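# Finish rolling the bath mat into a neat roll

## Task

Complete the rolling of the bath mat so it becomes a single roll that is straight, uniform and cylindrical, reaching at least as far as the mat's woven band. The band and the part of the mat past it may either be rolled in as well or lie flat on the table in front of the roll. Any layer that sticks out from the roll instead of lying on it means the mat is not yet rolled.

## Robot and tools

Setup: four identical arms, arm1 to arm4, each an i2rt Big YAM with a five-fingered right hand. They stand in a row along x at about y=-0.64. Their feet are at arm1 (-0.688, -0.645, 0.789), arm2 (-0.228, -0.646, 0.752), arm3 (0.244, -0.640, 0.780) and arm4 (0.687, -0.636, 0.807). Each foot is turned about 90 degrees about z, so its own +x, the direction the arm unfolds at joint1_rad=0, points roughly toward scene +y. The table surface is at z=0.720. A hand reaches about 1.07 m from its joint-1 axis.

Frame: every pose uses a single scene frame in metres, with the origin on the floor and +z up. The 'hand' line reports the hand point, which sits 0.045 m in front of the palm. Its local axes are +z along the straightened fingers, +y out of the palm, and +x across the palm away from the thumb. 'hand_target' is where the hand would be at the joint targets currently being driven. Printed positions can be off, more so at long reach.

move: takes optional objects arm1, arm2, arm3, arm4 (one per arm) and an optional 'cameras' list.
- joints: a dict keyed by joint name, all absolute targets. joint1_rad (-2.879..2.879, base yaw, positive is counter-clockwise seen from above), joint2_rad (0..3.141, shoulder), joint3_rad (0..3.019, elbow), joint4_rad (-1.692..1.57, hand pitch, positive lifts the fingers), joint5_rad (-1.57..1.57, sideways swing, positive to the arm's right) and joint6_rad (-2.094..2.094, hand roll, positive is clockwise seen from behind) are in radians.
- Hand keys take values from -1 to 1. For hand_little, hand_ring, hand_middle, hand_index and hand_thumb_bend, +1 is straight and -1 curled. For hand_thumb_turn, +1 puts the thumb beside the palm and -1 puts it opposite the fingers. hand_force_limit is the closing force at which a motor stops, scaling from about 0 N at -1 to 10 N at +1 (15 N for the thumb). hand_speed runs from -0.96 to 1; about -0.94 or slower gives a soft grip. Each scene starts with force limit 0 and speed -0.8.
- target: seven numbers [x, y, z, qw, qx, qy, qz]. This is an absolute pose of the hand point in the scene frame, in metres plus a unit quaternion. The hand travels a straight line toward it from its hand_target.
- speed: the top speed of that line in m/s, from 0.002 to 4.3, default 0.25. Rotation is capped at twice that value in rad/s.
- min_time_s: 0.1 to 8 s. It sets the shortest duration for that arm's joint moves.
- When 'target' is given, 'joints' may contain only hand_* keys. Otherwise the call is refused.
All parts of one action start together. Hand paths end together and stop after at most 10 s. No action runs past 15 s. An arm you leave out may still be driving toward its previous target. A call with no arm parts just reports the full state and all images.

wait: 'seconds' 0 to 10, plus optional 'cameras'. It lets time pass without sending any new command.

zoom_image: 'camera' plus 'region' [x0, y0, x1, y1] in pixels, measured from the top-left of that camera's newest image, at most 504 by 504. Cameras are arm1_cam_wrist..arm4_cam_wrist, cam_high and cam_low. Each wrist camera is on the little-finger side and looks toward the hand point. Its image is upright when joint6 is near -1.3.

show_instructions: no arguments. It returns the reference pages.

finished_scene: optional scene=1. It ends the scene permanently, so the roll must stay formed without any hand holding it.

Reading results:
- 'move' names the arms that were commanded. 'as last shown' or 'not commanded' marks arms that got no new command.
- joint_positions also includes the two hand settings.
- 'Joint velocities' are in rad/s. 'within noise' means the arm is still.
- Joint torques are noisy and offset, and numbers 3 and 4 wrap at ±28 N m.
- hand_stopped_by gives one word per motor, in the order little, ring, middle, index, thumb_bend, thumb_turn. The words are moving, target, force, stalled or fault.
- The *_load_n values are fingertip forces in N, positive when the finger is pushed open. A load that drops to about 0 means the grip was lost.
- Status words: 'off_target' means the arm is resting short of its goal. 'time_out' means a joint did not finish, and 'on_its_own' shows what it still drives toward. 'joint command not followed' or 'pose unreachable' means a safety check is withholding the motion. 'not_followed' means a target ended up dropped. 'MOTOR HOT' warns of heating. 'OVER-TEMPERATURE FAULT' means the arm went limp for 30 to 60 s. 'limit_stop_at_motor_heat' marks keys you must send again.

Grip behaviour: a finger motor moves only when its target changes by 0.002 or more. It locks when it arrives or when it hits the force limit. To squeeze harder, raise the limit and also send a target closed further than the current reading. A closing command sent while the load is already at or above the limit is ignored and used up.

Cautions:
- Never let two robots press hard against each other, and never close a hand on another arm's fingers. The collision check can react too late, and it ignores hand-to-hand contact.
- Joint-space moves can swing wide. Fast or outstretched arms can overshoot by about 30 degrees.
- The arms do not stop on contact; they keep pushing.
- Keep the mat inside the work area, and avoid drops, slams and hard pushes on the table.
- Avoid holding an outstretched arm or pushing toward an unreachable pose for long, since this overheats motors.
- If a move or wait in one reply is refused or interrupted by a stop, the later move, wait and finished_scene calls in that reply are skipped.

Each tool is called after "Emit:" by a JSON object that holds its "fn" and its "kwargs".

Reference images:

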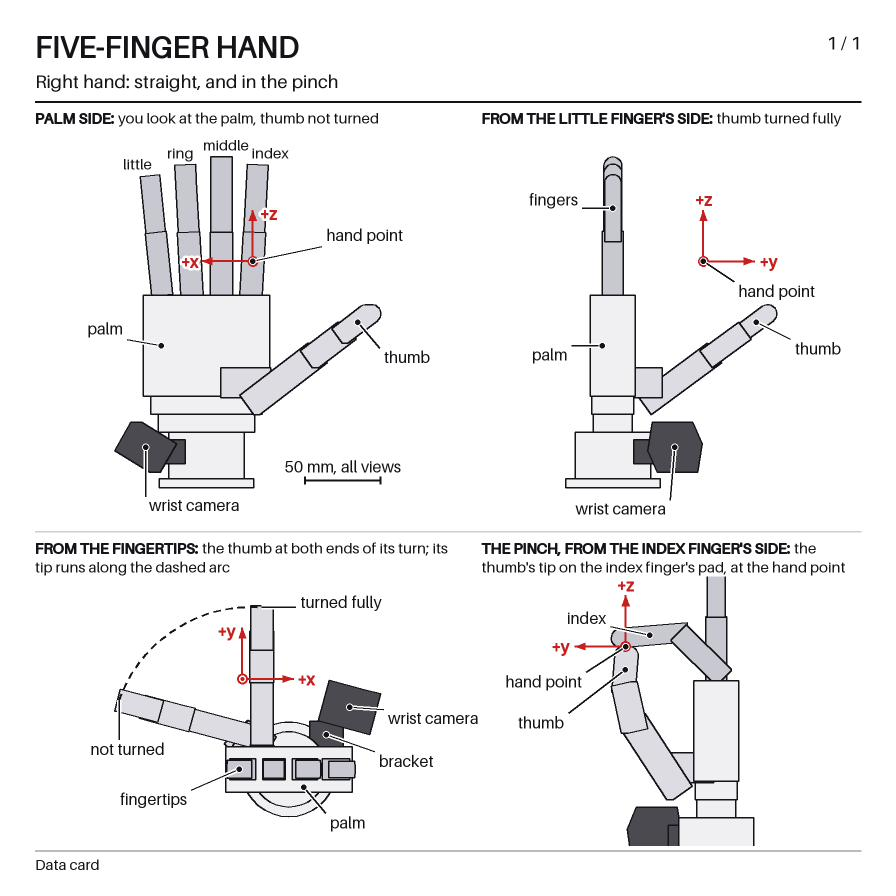

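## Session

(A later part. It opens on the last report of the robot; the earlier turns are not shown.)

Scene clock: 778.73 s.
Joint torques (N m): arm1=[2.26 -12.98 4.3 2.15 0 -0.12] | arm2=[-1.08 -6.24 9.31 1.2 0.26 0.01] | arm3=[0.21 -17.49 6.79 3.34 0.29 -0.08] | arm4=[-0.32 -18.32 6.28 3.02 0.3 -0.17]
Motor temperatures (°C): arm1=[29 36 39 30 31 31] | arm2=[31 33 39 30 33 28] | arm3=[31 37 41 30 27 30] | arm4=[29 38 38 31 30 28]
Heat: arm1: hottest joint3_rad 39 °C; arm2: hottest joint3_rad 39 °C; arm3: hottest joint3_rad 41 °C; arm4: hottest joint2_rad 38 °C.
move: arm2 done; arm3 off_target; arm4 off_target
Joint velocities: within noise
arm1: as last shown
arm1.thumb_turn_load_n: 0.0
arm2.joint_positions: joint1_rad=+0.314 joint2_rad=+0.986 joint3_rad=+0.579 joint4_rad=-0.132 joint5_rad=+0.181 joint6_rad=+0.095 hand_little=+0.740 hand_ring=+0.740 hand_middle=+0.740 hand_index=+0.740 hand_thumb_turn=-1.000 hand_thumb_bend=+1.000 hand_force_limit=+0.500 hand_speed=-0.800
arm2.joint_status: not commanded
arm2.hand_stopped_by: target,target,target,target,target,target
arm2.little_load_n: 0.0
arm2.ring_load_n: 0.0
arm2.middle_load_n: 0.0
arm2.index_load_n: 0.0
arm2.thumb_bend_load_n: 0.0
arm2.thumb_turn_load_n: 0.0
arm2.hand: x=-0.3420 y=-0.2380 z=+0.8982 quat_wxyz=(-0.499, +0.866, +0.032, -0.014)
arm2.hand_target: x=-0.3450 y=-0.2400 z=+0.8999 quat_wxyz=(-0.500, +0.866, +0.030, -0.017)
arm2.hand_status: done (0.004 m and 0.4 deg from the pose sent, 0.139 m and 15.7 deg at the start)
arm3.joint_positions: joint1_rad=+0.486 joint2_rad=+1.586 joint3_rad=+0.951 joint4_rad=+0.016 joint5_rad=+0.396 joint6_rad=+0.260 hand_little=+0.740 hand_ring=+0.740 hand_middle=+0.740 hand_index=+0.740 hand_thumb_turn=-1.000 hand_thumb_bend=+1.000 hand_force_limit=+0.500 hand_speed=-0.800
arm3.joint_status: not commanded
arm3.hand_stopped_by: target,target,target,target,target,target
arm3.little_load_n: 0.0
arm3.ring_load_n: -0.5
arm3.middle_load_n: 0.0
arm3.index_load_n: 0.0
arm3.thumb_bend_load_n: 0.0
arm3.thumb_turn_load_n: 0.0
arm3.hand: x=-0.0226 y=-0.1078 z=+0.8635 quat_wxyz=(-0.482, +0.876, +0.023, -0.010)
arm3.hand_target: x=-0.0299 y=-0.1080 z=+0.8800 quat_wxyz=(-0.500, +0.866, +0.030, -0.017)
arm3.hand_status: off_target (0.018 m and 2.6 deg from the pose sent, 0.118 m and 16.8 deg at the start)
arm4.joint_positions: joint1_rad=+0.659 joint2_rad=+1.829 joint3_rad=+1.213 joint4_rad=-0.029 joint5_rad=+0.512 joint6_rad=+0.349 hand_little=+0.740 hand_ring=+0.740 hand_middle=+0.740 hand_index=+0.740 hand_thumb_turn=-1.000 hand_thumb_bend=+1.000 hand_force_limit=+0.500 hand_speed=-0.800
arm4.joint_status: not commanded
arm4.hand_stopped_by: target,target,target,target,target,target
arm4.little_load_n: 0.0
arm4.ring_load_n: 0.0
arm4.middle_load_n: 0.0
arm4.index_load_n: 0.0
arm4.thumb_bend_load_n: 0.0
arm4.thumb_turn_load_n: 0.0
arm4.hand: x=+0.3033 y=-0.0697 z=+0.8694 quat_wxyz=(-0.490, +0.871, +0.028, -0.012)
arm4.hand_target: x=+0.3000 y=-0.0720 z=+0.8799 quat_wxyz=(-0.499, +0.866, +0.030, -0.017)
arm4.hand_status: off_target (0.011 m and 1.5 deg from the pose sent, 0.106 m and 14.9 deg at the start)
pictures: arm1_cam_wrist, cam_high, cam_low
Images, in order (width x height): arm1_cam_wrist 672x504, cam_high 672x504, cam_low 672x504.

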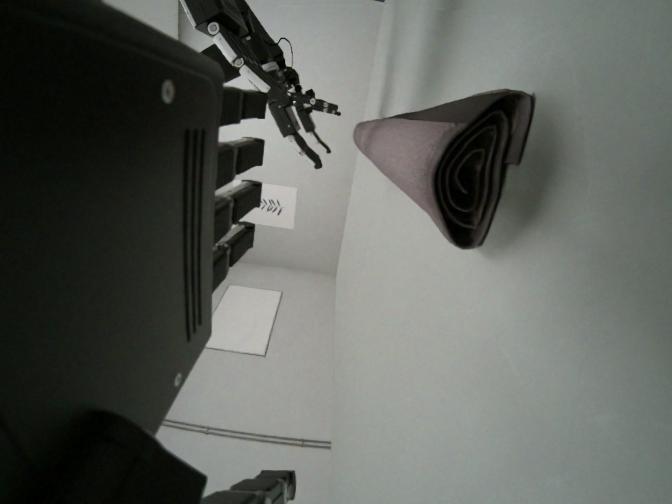

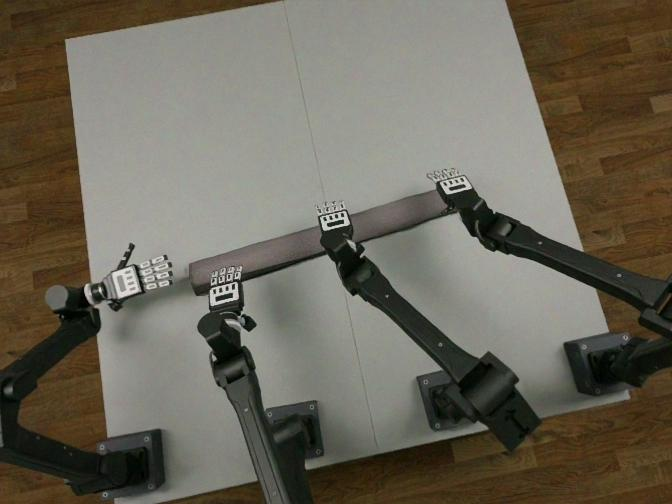

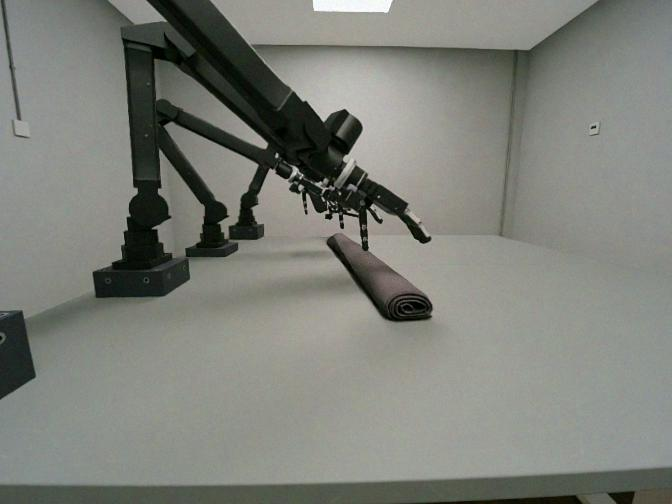

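Emit:
{"fn": "move", "kwargs": {"arm2": {"target": [-0.345, -0.164, 0.85, 0.4997, -0.8655, -0.0302, 0.0175], "speed": 0.15}, "cameras": ["arm1_cam_wrist", "cam_high"]}}

Emit:
{"fn": "zoom_image", "kwargs": {"camera": "arm1_cam_wrist", "region": [260, 40, 560, 310]}}

Scene clock: 781.23 s.
Joint torques (N m): arm1=[2.26 -12.45 4.05 2.25 -0.12 -0.17] | arm2=[-1.38 -8.94 11.84 1.85 0.07 -0.14] | arm3=[0.26 -17.49 6.76 3.36 0.3 -0.1] | arm4=[-0.03 -17.26 6.28 3.02 0.31 -0.17]
Motor temperatures (°C): arm1=[29 36 39 30 31 31] | arm2=[31 33 39 30 33 28] | arm3=[31 37 41 30 27 30] | arm4=[29 38 38 31 30 28]
Heat: arm1: hottest joint3_rad 39 °C; arm2: hottest joint3_rad 39 °C; arm3: hottest joint3_rad 41 °C; arm4: hottest joint2_rad 38 °C.
move: arm2 off_target
Joint velocities: within noise
arm1, arm3, arm4: as last shown
arm1.middle_load_n: -0.5
arm2.joint_positions: joint1_rad=+0.270 joint2_rad=+1.292 joint3_rad=+0.610 joint4_rad=+0.095 joint5_rad=+0.134 joint6_rad=+0.084 hand_little=+0.740 hand_ring=+0.740 hand_middle=+0.740 hand_index=+0.740 hand_thumb_turn=-1.000 hand_thumb_bend=+1.000 hand_force_limit=+0.500 hand_speed=-0.800
arm2.joint_status: not commanded
arm2.hand_stopped_by: target,target,target,target,target,target
arm2.little_load_n: 0.0
arm2.ring_load_n: 0.0
arm2.middle_load_n: 0.0
arm2.index_load_n: 0.0
arm2.thumb_bend_load_n: 0.0
arm2.thumb_turn_load_n: 0.5
arm2.hand: x=-0.3435 y=-0.1868 z=+0.8289 quat_wxyz=(-0.477, +0.878, +0.031, -0.016)
arm2.hand_target: x=-0.3446 y=-0.1655 z=+0.8506 quat_wxyz=(-0.500, +0.866, +0.030, -0.017)
arm2.hand_status: off_target (0.031 m and 3.0 deg from the pose sent, 0.088 m and 0.4 deg at the start)
arm3.joint_positions: joint1_rad=+0.486 joint2_rad=+1.586 joint3_rad=+0.950 joint4_rad=+0.016 joint5_rad=+0.396 joint6_rad=+0.260 hand_little=+0.740 hand_ring=+0.740 hand_middle=+0.740 hand_index=+0.740 hand_thumb_turn=-1.000 hand_thumb_bend=+1.000 hand_force_limit=+0.500 hand_speed=-0.800
arm3.ring_load_n: 0.0
arm3.middle_load_n: -0.5
arm3.hand: x=-0.0224 y=-0.1082 z=+0.8630 quat_wxyz=(-0.482, +0.876, +0.024, -0.010)
arm3.hand_target: x=-0.0299 y=-0.1080 z=+0.8799 quat_wxyz=(-0.500, +0.866, +0.030, -0.017)
Images, in order (width x height): arm1_cam_wrist 672x504, cam_high 672x504.

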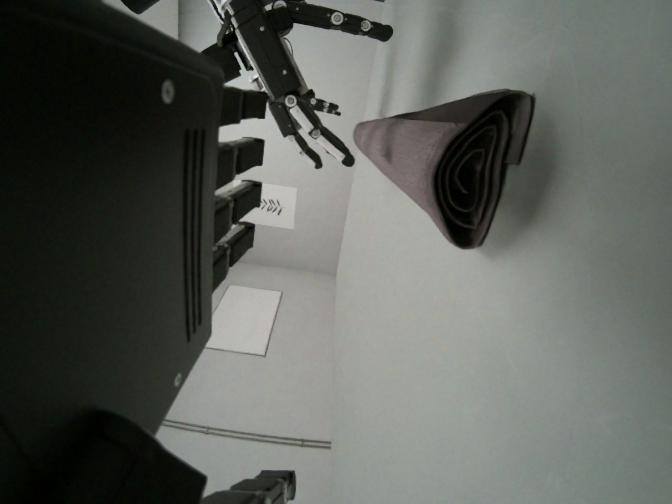

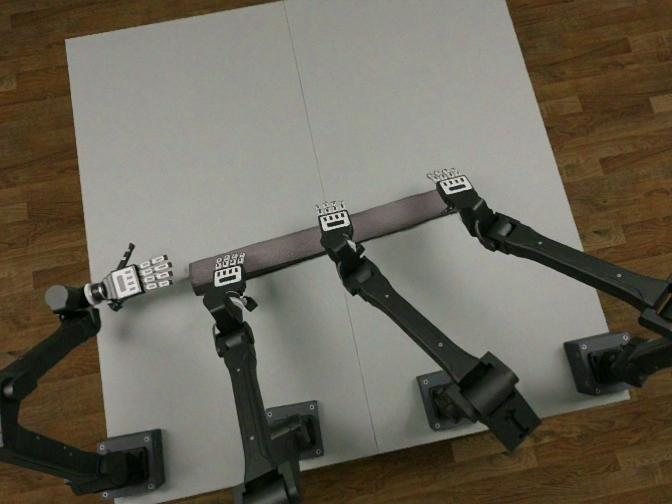

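Scaled by 1.680 from the camera's image (finer frame: 960x720).

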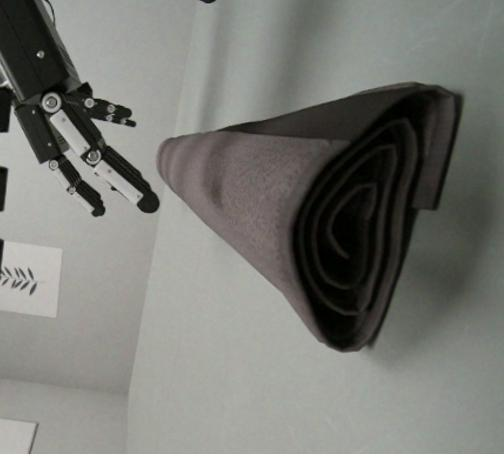

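Emit:
{"fn": "move", "kwargs": {"arm2": {"target": [-0.345, -0.164, 0.755, 0.4997, -0.8655, -0.0302, 0.0175], "speed": 0.1}, "cameras": ["arm1_cam_wrist", "cam_high"]}}

Emit:
{"fn": "zoom_image", "kwargs": {"camera": "arm1_cam_wrist", "region": [260, 40, 560, 310]}}

Scene clock: 783.13 s.
Joint torques (N m): arm1=[1.85 -12.1 4.08 2.02 0 -0.11] | arm2=[-1.67 -9.35 5.63 1.95 -0.02 -0.1] | arm3=[0.21 -17.44 6.76 3.34 0.3 -0.1] | arm4=[0.21 -18.32 6.27 3.02 0.27 -0.21]
Motor temperatures (°C): arm1=[29 36 39 30 31 31] | arm2=[31 33 39 30 33 28] | arm3=[31 37 41 30 27 30] | arm4=[29 38 38 31 30 28]
Heat: arm1: hottest joint3_rad 39 °C; arm2: hottest joint3_rad 39 °C; arm3: hottest joint3_rad 41 °C; arm4: hottest joint2_rad 38 °C.
move: arm2 done
Joint velocities: within noise
arm1.joint_positions: joint1_rad=+0.096 joint2_rad=+2.017 joint3_rad=+0.829 joint4_rad=+1.174 joint5_rad=+1.466 joint6_rad=+0.017 hand_little=+1.000 hand_ring=+1.000 hand_middle=+1.000 hand_index=+1.000 hand_thumb_turn=+1.000 hand_thumb_bend=+1.000 hand_force_limit=+0.500 hand_speed=+0.000
arm1.joint_status: not commanded
arm1.hand_stopped_by: target,target,target,target,target,target
arm1.little_load_n: 0.0
arm1.ring_load_n: 0.0
arm1.middle_load_n: 0.0
arm1.index_load_n: 0.0
arm1.thumb_bend_load_n: 0.0
arm1.thumb_turn_load_n: 0.0
arm1.hand: x=-0.5298 y=-0.1197 z=+0.8153 quat_wxyz=(-0.540, +0.540, -0.457, +0.456)
arm1.hand_target: x=-0.5349 y=-0.1201 z=+0.8149 quat_wxyz=(-0.541, +0.542, -0.455, +0.454)
arm1.hand_status: not commanded
arm2.joint_positions: joint1_rad=+0.270 joint2_rad=+1.549 joint3_rad=+0.564 joint4_rad=+0.454 joint5_rad=+0.134 joint6_rad=+0.082 hand_little=+0.740 hand_ring=+0.740 hand_middle=+0.740 hand_index=+0.740 hand_thumb_turn=-1.000 hand_thumb_bend=+1.000 hand_force_limit=+0.500 hand_speed=-0.800
arm2.joint_status: not commanded
arm2.hand_stopped_by: target,target,target,target,target,target
arm2.little_load_n: 0.5
arm2.ring_load_n: 0.0
arm2.middle_load_n: 0.0
arm2.index_load_n: 0.0
arm2.thumb_bend_load_n: 0.0
arm2.thumb_turn_load_n: 0.0
arm2.hand: x=-0.3489 y=-0.1634 z=+0.7594 quat_wxyz=(-0.500, +0.865, +0.029, -0.020)
arm2.hand_target: x=-0.3450 y=-0.1641 z=+0.7550 quat_wxyz=(-0.500, +0.866, +0.030, -0.017)
arm2.hand_status: done (0.006 m and 0.3 deg from the pose sent, 0.077 m and 3.0 deg at the start)
arm3, arm4: as last shown
arm3.middle_load_n: 0.0
arm3.index_load_n: -0.5
Images, in order (width x height): arm1_cam_wrist 672x504, cam_high 672x504.

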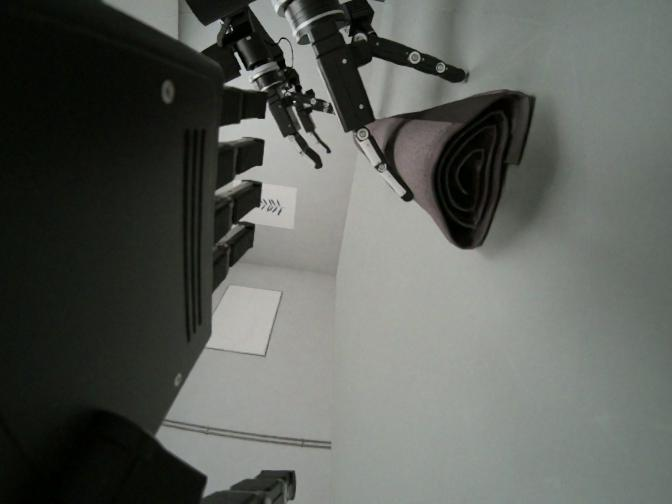

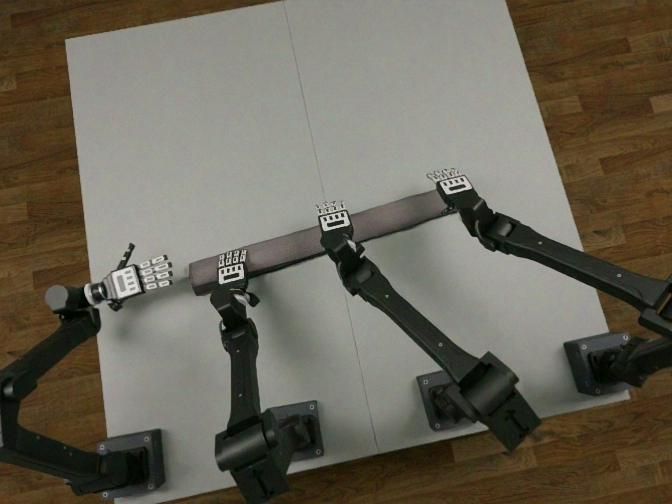

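Scaled by 1.680 from the camera's image (finer frame: 960x720).

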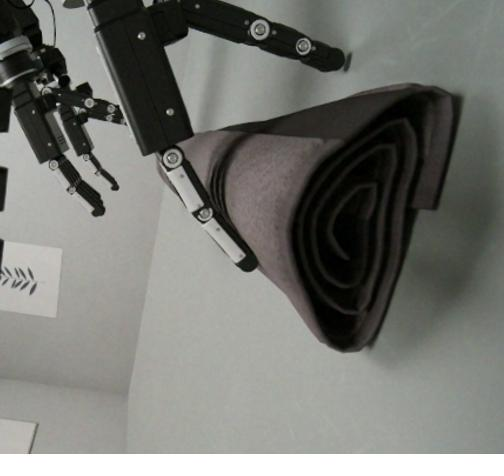

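Emit:
{"fn": "move", "kwargs": {"arm2": {"joints": {"hand_index": 0.58, "hand_middle": 0.58, "hand_ring": 0.58, "hand_little": 0.58, "hand_thumb_bend": 0.6, "hand_speed": -0.8}}, "cameras": ["arm1_cam_wrist"]}}

Emit:
{"fn": "zoom_image", "kwargs": {"camera": "arm1_cam_wrist", "region": [260, 40, 560, 310]}}

Emit:
{"fn": "move", "kwargs": {"arm2": {"joints": {"hand_index": 0.46, "hand_middle": 0.46, "hand_ring": 0.46, "hand_little": 0.46, "hand_thumb_bend": 0.48, "hand_speed": -0.85}}, "cameras": ["arm1_cam_wrist"]}}

Emit:
{"fn": "zoom_image", "kwargs": {"camera": "arm1_cam_wrist", "region": [260, 40, 560, 310]}}

Scene clock: 785.47 s.
Joint torques (N m): arm1=[2.61 -12.86 4.22 2.14 0.03 -0.06] | arm2=[-1.61 -9.11 5.61 1.25 0.04 -0.1] | arm3=[0.26 -17.49 6.78 3.36 0.29 -0.1] | arm4=[0.26 -18.32 6.34 3.03 0.3 -0.2]
Motor temperatures (°C): arm1=[29 36 39 30 31 31] | arm2=[31 33 39 30 33 28] | arm3=[31 37 41 30 27 30] | arm4=[29 38 38 31 30 28]
Heat: arm1: hottest joint3_rad 39 °C; arm2: hottest joint3_rad 39 °C; arm3: hottest joint3_rad 41 °C; arm4: hottest joint2_rad 38 °C.
move: arm2 done
Joint velocities: within noise
arm1, arm3, arm4: as last shown
arm1.thumb_turn_load_n: -0.5
arm2.joint_positions: joint1_rad=+0.269 joint2_rad=+1.549 joint3_rad=+0.564 joint4_rad=+0.466 joint5_rad=+0.134 joint6_rad=+0.080 hand_little=+0.580 hand_ring=+0.580 hand_middle=+0.580 hand_index=+0.580 hand_thumb_turn=-1.000 hand_thumb_bend=+0.601 hand_force_limit=+0.500 hand_speed=-0.800
arm2.joint_status: all done
arm2.hand_stopped_by: target,target,target,target,target,target
arm2.little_load_n: 0.5
arm2.ring_load_n: 0.5
arm2.middle_load_n: 0.5
arm2.index_load_n: 0.0
arm2.thumb_bend_load_n: 1.0
arm2.thumb_turn_load_n: 0.5
arm2.hand: x=-0.3492 y=-0.1614 z=+0.7617 quat_wxyz=(-0.505, +0.862, +0.029, -0.021)
arm2.hand_target: x=-0.3451 y=-0.1641 z=+0.7550 quat_wxyz=(-0.500, +0.866, +0.030, -0.018)
arm2.hand_status: not commanded
arm3.index_load_n: 0.0
Images, in order (width x height): arm1_cam_wrist 672x504.

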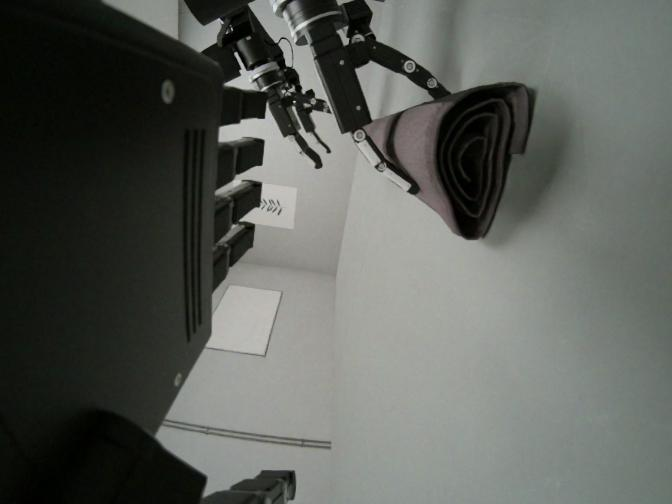

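Scaled by 1.680 from the camera's image (finer frame: 960x720).

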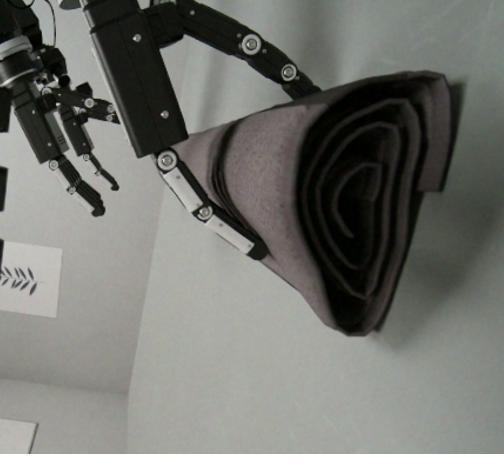

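Scene clock: 786.50 s.
Joint torques (N m): arm1=[2.02 -11.93 3.99 2.07 0 -0.07] | arm2=[-1.03 -9.41 5.56 1.07 -0.05 -0.11] | arm3=[0.32 -17.38 6.76 3.33 0.29 -0.1] | arm4=[-0.21 -18.32 6.19 2.91 0.32 -0.17]
Motor temperatures (°C): arm1=[29 36 39 30 31 31] | arm2=[31 33 39 30 33 28] | arm3=[31 37 41 30 27 30] | arm4=[29 38 38 31 30 28]
Heat: arm1: hottest joint3_rad 39 °C; arm2: hottest joint3_rad 39 °C; arm3: hottest joint3_rad 41 °C; arm4: hottest joint2_rad 38 °C.
move: arm2 done
Joint velocities: within noise
arm1, arm3, arm4: as last shown
arm2.joint_positions: joint1_rad=+0.269 joint2_rad=+1.549 joint3_rad=+0.564 joint4_rad=+0.475 joint5_rad=+0.134 joint6_rad=+0.080 hand_little=+0.460 hand_ring=+0.461 hand_middle=+0.461 hand_index=+0.460 hand_thumb_turn=-1.000 hand_thumb_bend=+0.483 hand_force_limit=+0.500 hand_speed=-0.850
arm2.joint_status: all done
arm2.hand_stopped_by: target,target,target,target,target,target
arm2.little_load_n: 1.5
arm2.ring_load_n: 2.0
arm2.middle_load_n: 3.5
arm2.index_load_n: 0.0
arm2.thumb_bend_load_n: 3.5
arm2.thumb_turn_load_n: 2.0
arm2.hand: x=-0.3492 y=-0.1596 z=+0.7637 quat_wxyz=(-0.509, +0.860, +0.029, -0.021)
arm2.hand_target: x=-0.3450 y=-0.1641 z=+0.7550 quat_wxyz=(-0.500, +0.866, +0.030, -0.018)
arm2.hand_status: not commanded
Images, in order (width x height): arm1_cam_wrist 672x504.

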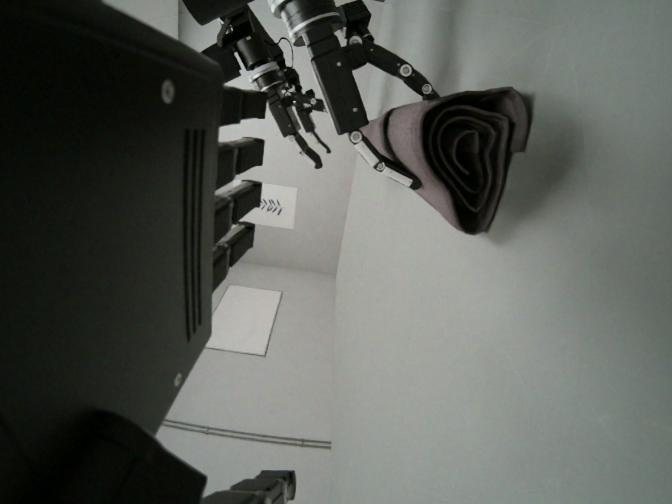

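Scaled by 1.680 from the camera's image (finer frame: 960x720).

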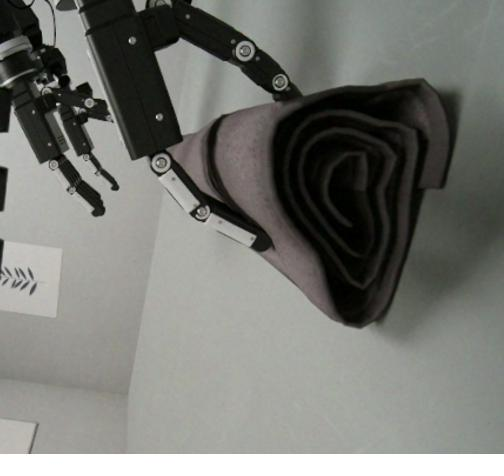

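Emit:
{"fn": "move", "kwargs": {"cameras": ["arm1_cam_wrist", "cam_low", "cam_high"]}}

Scene clock: 787.50 s.
Joint torques (N m): arm1=[3.25 -11.99 4.16 1.96 0 -0.13] | arm2=[-1.61 -8.82 5.46 0.92 0.02 -0.06] | arm3=[0.21 -17.44 6.76 3.34 0.3 -0.1] | arm4=[0.67 -17.9 6.27 3 0.29 -0.2]
Motor temperatures (°C): arm1=[29 36 39 30 31 31] | arm2=[31 33 39 30 33 28] | arm3=[31 37 41 31 27 30] | arm4=[29 38 38 31 30 28]
Heat: arm1: hottest joint3_rad 39 °C; arm2: hottest joint3_rad 39 °C; arm3: hottest joint3_rad 41 °C; arm4: hottest joint2_rad 38 °C.
Joint velocities: within noise
arm1.joint_positions: joint1_rad=+0.096 joint2_rad=+2.017 joint3_rad=+0.829 joint4_rad=+1.174 joint5_rad=+1.466 joint6_rad=+0.017 hand_little=+1.000 hand_ring=+1.000 hand_middle=+1.000 hand_index=+1.000 hand_thumb_turn=+1.000 hand_thumb_bend=+1.000 hand_force_limit=+0.500 hand_speed=+0.000
arm1.joint_status: not commanded
arm1.hand_stopped_by: target,target,target,target,target,target
arm1.little_load_n: -0.5
arm1.ring_load_n: 0.0
arm1.middle_load_n: 0.0
arm1.index_load_n: 0.0
arm1.thumb_bend_load_n: 0.0
arm1.thumb_turn_load_n: 0.0
arm1.hand: x=-0.5298 y=-0.1197 z=+0.8153 quat_wxyz=(-0.540, +0.540, -0.457, +0.456) (m; scene frame)
arm1.hand_target: x=-0.5349 y=-0.1201 z=+0.8149 quat_wxyz=(-0.541, +0.542, -0.455, +0.454) (m; scene frame)
arm1.hand_status: not commanded
arm2.joint_positions: joint1_rad=+0.269 joint2_rad=+1.549 joint3_rad=+0.564 joint4_rad=+0.475 joint5_rad=+0.134 joint6_rad=+0.080 hand_little=+0.460 hand_ring=+0.461 hand_middle=+0.461 hand_index=+0.460 hand_thumb_turn=-1.000 hand_thumb_bend=+0.483 hand_force_limit=+0.500 hand_speed=-0.850
arm2.joint_status: all done
arm2.hand_stopped_by: target,target,target,target,target,target
arm2.little_load_n: 1.5
arm2.ring_load_n: 2.0
arm2.middle_load_n: 3.5
arm2.index_load_n: 0.0
arm2.thumb_bend_load_n: 4.0
arm2.thumb_turn_load_n: 2.0
arm2.hand: x=-0.3492 y=-0.1596 z=+0.7637 quat_wxyz=(-0.509, +0.860, +0.029, -0.021) (m; scene frame)
arm2.hand_target: x=-0.3450 y=-0.1641 z=+0.7550 quat_wxyz=(-0.500, +0.866, +0.030, -0.018) (m; scene frame)
arm2.hand_status: not commanded
arm3.joint_positions: joint1_rad=+0.486 joint2_rad=+1.586 joint3_rad=+0.950 joint4_rad=+0.016 joint5_rad=+0.396 joint6_rad=+0.260 hand_little=+0.740 hand_ring=+0.740 hand_middle=+0.740 hand_index=+0.740 hand_thumb_turn=-1.000 hand_thumb_bend=+1.000 hand_force_limit=+0.500 hand_speed=-0.800
arm3.joint_status: not commanded
arm3.hand_stopped_by: target,target,target,target,target,target
arm3.little_load_n: 0.0
arm3.ring_load_n: 0.0
arm3.middle_load_n: 0.0
arm3.index_load_n: 0.0
arm3.thumb_bend_load_n: 0.0
arm3.thumb_turn_load_n: 0.0
arm3.hand: x=-0.0224 y=-0.1082 z=+0.8630 quat_wxyz=(-0.482, +0.876, +0.024, -0.010) (m; scene frame)
arm3.hand_target: x=-0.0299 y=-0.1080 z=+0.8799 quat_wxyz=(-0.500, +0.866, +0.030, -0.017) (m; scene frame)
arm3.hand_status: not commanded
arm4.joint_positions: joint1_rad=+0.659 joint2_rad=+1.829 joint3_rad=+1.213 joint4_rad=-0.029 joint5_rad=+0.512 joint6_rad=+0.349 hand_little=+0.740 hand_ring=+0.740 hand_middle=+0.740 hand_index=+0.740 hand_thumb_turn=-1.000 hand_thumb_bend=+1.000 hand_force_limit=+0.500 hand_speed=-0.800
arm4.joint_status: not commanded
arm4.hand_stopped_by: target,target,target,target,target,target
arm4.little_load_n: 0.0
arm4.ring_load_n: 0.5
arm4.middle_load_n: 0.0
arm4.index_load_n: 0.0
arm4.thumb_bend_load_n: 0.0
arm4.thumb_turn_load_n: 0.0
arm4.hand: x=+0.3033 y=-0.0697 z=+0.8694 quat_wxyz=(-0.490, +0.871, +0.028, -0.012) (m; scene frame)
arm4.hand_target: x=+0.3000 y=-0.0720 z=+0.8799 quat_wxyz=(-0.499, +0.866, +0.030, -0.017) (m; scene frame)
arm4.hand_status: not commanded
pictures: arm1_cam_wrist, cam_high, cam_low
Images, in order (width x height): arm1_cam_wrist 672x504, cam_high 672x504, cam_low 672x504.

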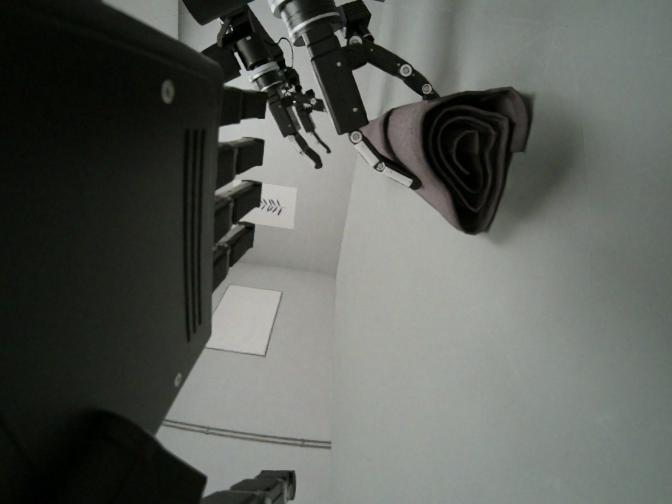

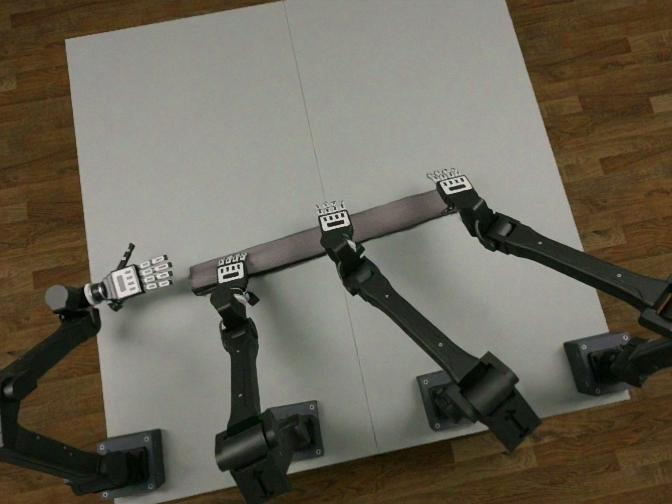

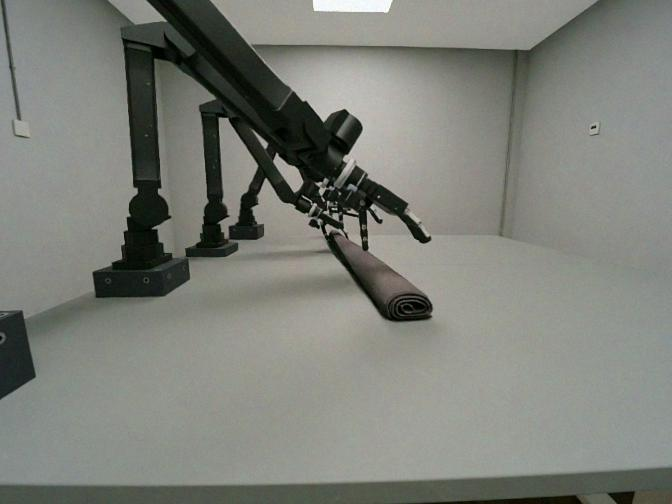

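Emit:
{"fn": "zoom_image", "kwargs": {"camera": "arm1_cam_wrist", "region": [340, 60, 560, 260]}}

Emit:
{"fn": "zoom_image", "kwargs": {"camera": "cam_low", "region": [360, 240, 500, 340]}}

Emit:
{"fn": "zoom_image", "kwargs": {"camera": "cam_high", "region": [170, 160, 500, 320]}}

Scaled by 2.291 from the camera's image (finer frame: 960x720).

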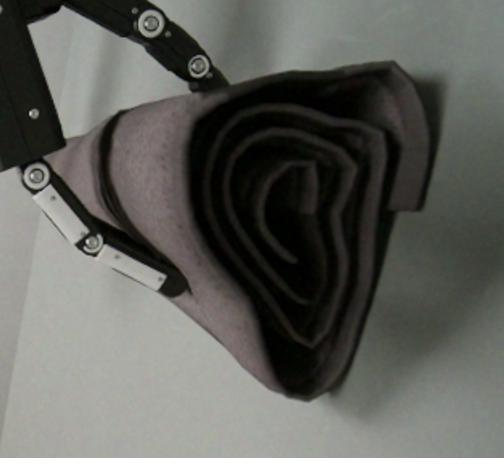

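Scaled by 3.600 from the camera's image (finer frame: 960x720).

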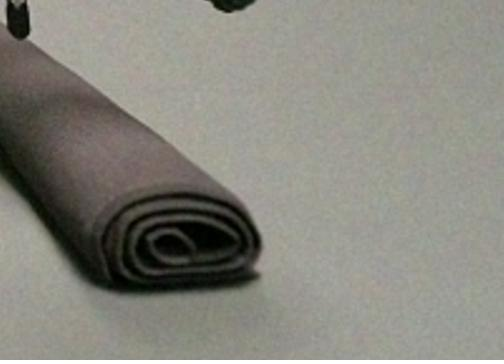

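Scaled by 1.527 from the camera's image (finer frame: 960x720).

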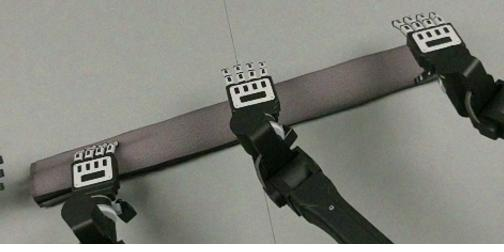

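Emit:
{"fn": "move", "kwargs": {"arm2": {"target": [-0.345, -0.160, 0.752, 0.4617, -0.8864, -0.0309, 0.0162], "speed": 0.08, "joints": {"hand_little": 0.42, "hand_ring": 0.42, "hand_middle": 0.42, "hand_index": 0.42, "hand_thumb_bend": 0.42}}, "cameras": ["arm1_cam_wrist"]}}

Emit:
{"fn": "zoom_image", "kwargs": {"camera": "arm1_cam_wrist", "region": [340, 60, 560, 260]}}

Scene clock: 791.17 s.
Joint torques (N m): arm1=[2.08 -12.75 3.9 2.04 0.04 -0.13] | arm2=[-0.97 -8.7 7.05 0.28 -0.02 0.04] | arm3=[0.26 -17.55 6.78 3.34 0.3 -0.1] | arm4=[-0.5 -17.03 6.12 2.76 0.28 -0.15]
Motor temperatures (°C): arm1=[29 36 38 30 31 31] | arm2=[31 33 38 30 33 28] | arm3=[31 38 41 31 27 30] | arm4=[29 38 37 31 30 28]
Heat: arm1: hottest joint3_rad 38 °C; arm2: hottest joint3_rad 38 °C; arm3: hottest joint3_rad 41 °C; arm4: hottest joint2_rad 38 °C.
move: arm2 off_target
Joint velocities: within noise
arm1, arm3, arm4: as last shown
arm1.thumb_turn_load_n: -0.5
arm2.joint_positions: joint1_rad=+0.262 joint2_rad=+1.541 joint3_rad=+0.617 joint4_rad=+0.346 joint5_rad=+0.121 joint6_rad=+0.079 hand_little=+0.421 hand_ring=+0.421 hand_middle=+0.421 hand_index=+0.420 hand_thumb_turn=-1.000 hand_thumb_bend=+0.425 hand_force_limit=+0.500 hand_speed=-0.850
arm2.joint_status: all done
arm2.hand_stopped_by: target,target,target,target,target,target
arm2.little_load_n: 3.5
arm2.ring_load_n: 2.0
arm2.middle_load_n: 2.5
arm2.index_load_n: 0.0
arm2.thumb_bend_load_n: 5.0
arm2.thumb_turn_load_n: 3.0
arm2.hand: x=-0.3493 y=-0.1564 z=+0.7639 quat_wxyz=(-0.480, +0.877, +0.033, -0.020)
arm2.hand_target: x=-0.3450 y=-0.1603 z=+0.7524 quat_wxyz=(-0.462, +0.886, +0.031, -0.016)
arm2.hand_status: off_target (0.013 m and 2.4 deg from the pose sent, 0.012 m and 6.3 deg at the start)
arm3.little_load_n: -0.5
arm3.index_load_n: -0.5
arm4.ring_load_n: 0.0
Images, in order (width x height): arm1_cam_wrist 672x504.

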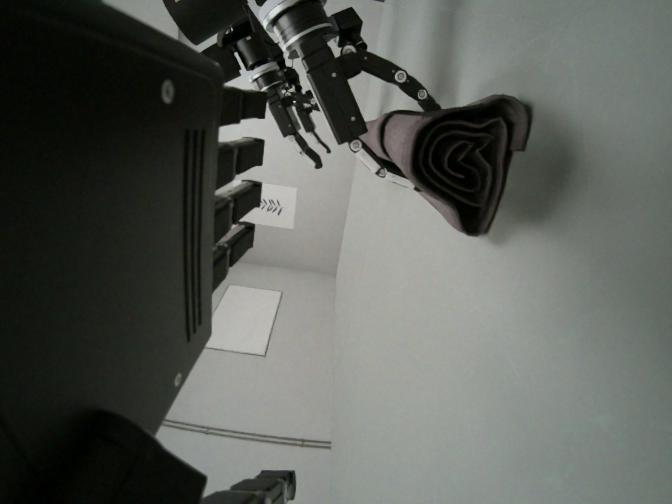

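Scaled by 2.291 from the camera's image (finer frame: 960x720).

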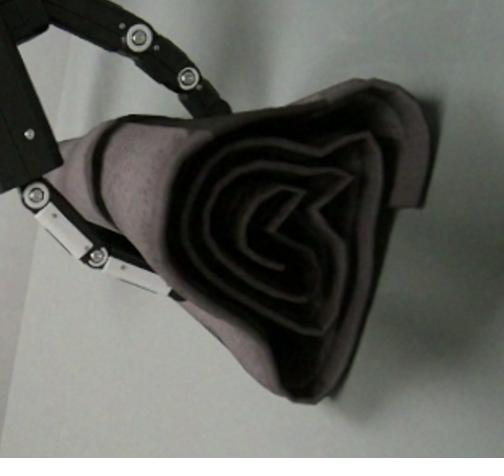

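Emit:
{"fn": "move", "kwargs": {"arm2": {"target": [-0.345, -0.155, 0.80, 0.4617, -0.8864, -0.0309, 0.0162], "speed": 0.06}, "cameras": ["arm1_cam_wrist", "cam_high"]}}

Emit:
{"fn": "zoom_image", "kwargs": {"camera": "arm1_cam_wrist", "region": [340, 60, 560, 260]}}

Scene clock: 792.87 s.
Joint torques (N m): arm1=[2.55 -12.34 4.23 2.13 0.02 -0.11] | arm2=[-1.14 -12.34 10.63 1.22 0.18 -0.05] | arm3=[0.26 -17.44 6.78 3.36 0.29 -0.1] | arm4=[-0.62 -17.03 6.26 3.04 0.28 -0.18]
Motor temperatures (°C): arm1=[29 36 38 30 31 31] | arm2=[31 33 38 30 33 28] | arm3=[31 38 40 31 27 30] | arm4=[29 38 37 31 30 28]
Heat: arm1: hottest joint3_rad 38 °C; arm2: hottest joint3_rad 38 °C; arm3: hottest joint3_rad 40 °C; arm4: hottest joint2_rad 38 °C.
move: arm2 off_target
Joint velocities: within noise
arm1, arm3, arm4: as last shown
arm1.thumb_turn_load_n: 0.0
arm2.joint_positions: joint1_rad=+0.260 joint2_rad=+1.462 joint3_rad=+0.637 joint4_rad=+0.151 joint5_rad=+0.116 joint6_rad=+0.079 hand_little=+0.421 hand_ring=+0.421 hand_middle=+0.421 hand_index=+0.420 hand_thumb_turn=-1.000 hand_thumb_bend=+0.425 hand_force_limit=+0.500 hand_speed=-0.850
arm2.joint_status: not commanded
arm2.hand_stopped_by: target,target,target,target,target,target
arm2.little_load_n: 1.0
arm2.ring_load_n: 0.5
arm2.middle_load_n: 1.5
arm2.index_load_n: 0.0
arm2.thumb_bend_load_n: 3.0
arm2.thumb_turn_load_n: 1.0
arm2.hand: x=-0.3444 y=-0.1770 z=+0.7735 quat_wxyz=(-0.437, +0.898, +0.037, -0.014)
arm2.hand_target: x=-0.3447 y=-0.1562 z=+0.8003 quat_wxyz=(-0.462, +0.886, +0.031, -0.016)
arm2.hand_status: off_target (0.034 m and 3.2 deg from the pose sent, 0.036 m and 2.4 deg at the start)
arm3.little_load_n: 0.0
arm3.index_load_n: 0.0
Images, in order (width x height): arm1_cam_wrist 672x504, cam_high 672x504.

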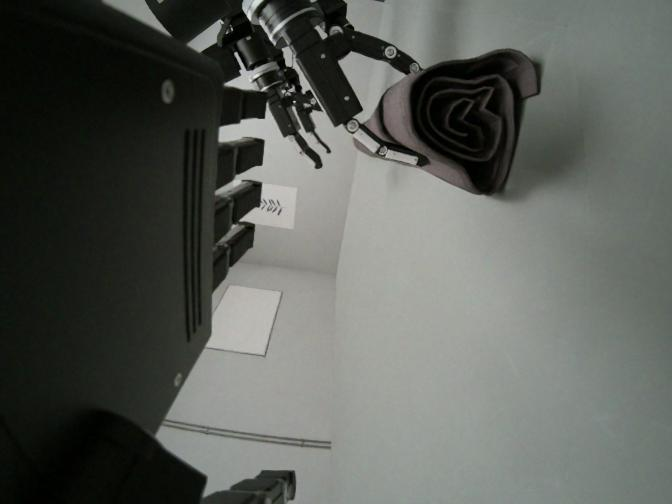

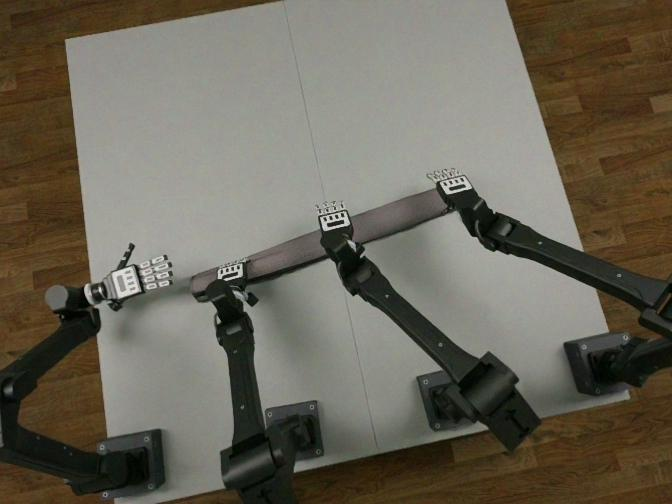

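Scaled by 2.291 from the camera's image (finer frame: 960x720).

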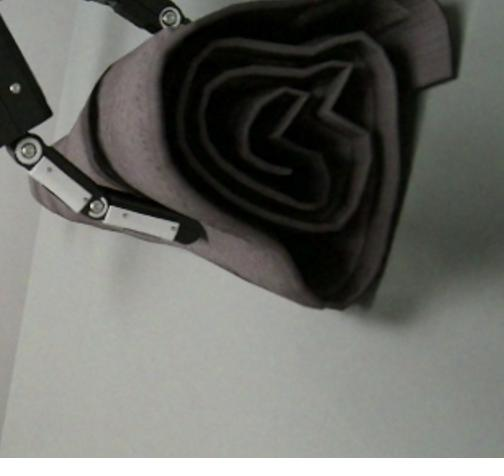

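Emit:
{"fn": "move", "kwargs": {"arm2": {"target": [-0.345, -0.135, 0.82, 0.4617, -0.8864, -0.0309, 0.0162], "speed": 0.06}, "cameras": ["arm1_cam_wrist", "cam_high"]}}

Emit:
{"fn": "zoom_image", "kwargs": {"camera": "arm1_cam_wrist", "region": [340, 20, 560, 240]}}

Scene clock: 794.17 s.
Joint torques (N m): arm1=[2.61 -12.98 4.18 2.15 -0.03 -0.14] | arm2=[-1.85 -12.34 11.82 1.09 0.06 -0.06] | arm3=[0.21 -17.44 6.76 3.33 0.29 -0.1] | arm4=[-0.09 -17.73 6.37 2.81 0.3 -0.13]
Motor temperatures (°C): arm1=[29 36 38 30 31 31] | arm2=[31 33 39 30 33 28] | arm3=[31 38 40 31 27 30] | arm4=[29 38 37 31 30 28]
Heat: arm1: hottest joint3_rad 38 °C; arm2: hottest joint3_rad 39 °C; arm3: hottest joint3_rad 40 °C; arm4: hottest joint2_rad 38 °C.
move: arm2 off_target
Joint velocities: within noise
arm1, arm3, arm4: as last shown
arm2.joint_positions: joint1_rad=+0.250 joint2_rad=+1.459 joint3_rad=+0.705 joint4_rad=+0.077 joint5_rad=+0.109 joint6_rad=+0.079 hand_little=+0.421 hand_ring=+0.421 hand_middle=+0.421 hand_index=+0.420 hand_thumb_turn=-1.000 hand_thumb_bend=+0.424 hand_force_limit=+0.500 hand_speed=-0.850
arm2.joint_status: not commanded
arm2.hand_stopped_by: target,target,target,target,target,target
arm2.little_load_n: 0.0
arm2.ring_load_n: 0.0
arm2.middle_load_n: 0.0
arm2.index_load_n: 0.0
arm2.thumb_bend_load_n: 1.0
arm2.thumb_turn_load_n: 0.5
arm2.hand: x=-0.3447 y=-0.1592 z=+0.7924 quat_wxyz=(-0.436, +0.899, +0.034, -0.014)
arm2.hand_target: x=-0.3446 y=-0.1364 z=+0.8206 quat_wxyz=(-0.462, +0.886, +0.031, -0.016)
arm2.hand_status: off_target (0.037 m and 3.3 deg from the pose sent, 0.063 m and 3.2 deg at the start)
Images, in order (width x height): arm1_cam_wrist 672x504, cam_high 672x504.

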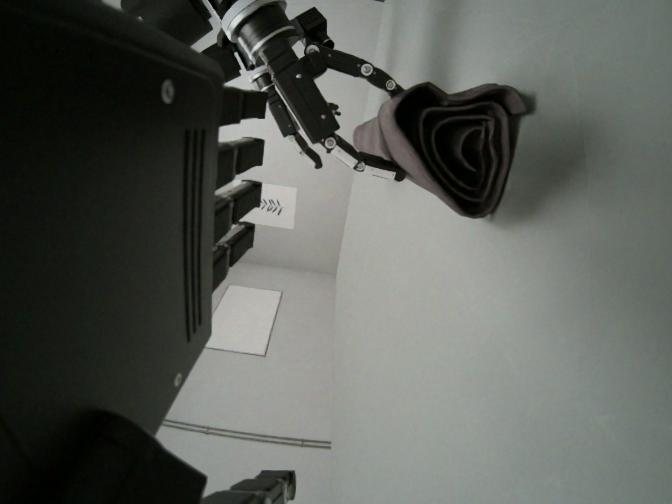

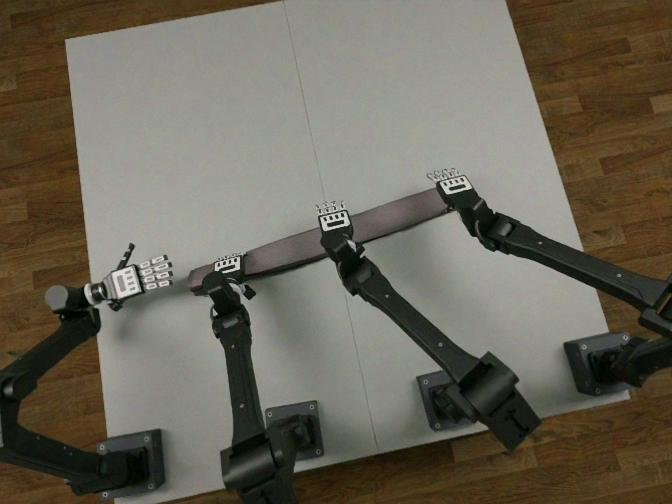

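Scaled by 2.291 from the camera's image (finer frame: 960x720).

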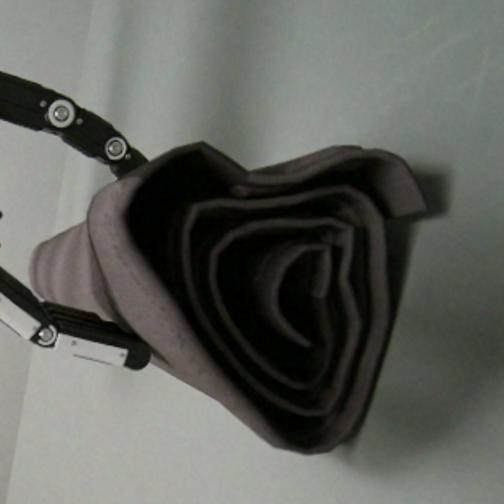

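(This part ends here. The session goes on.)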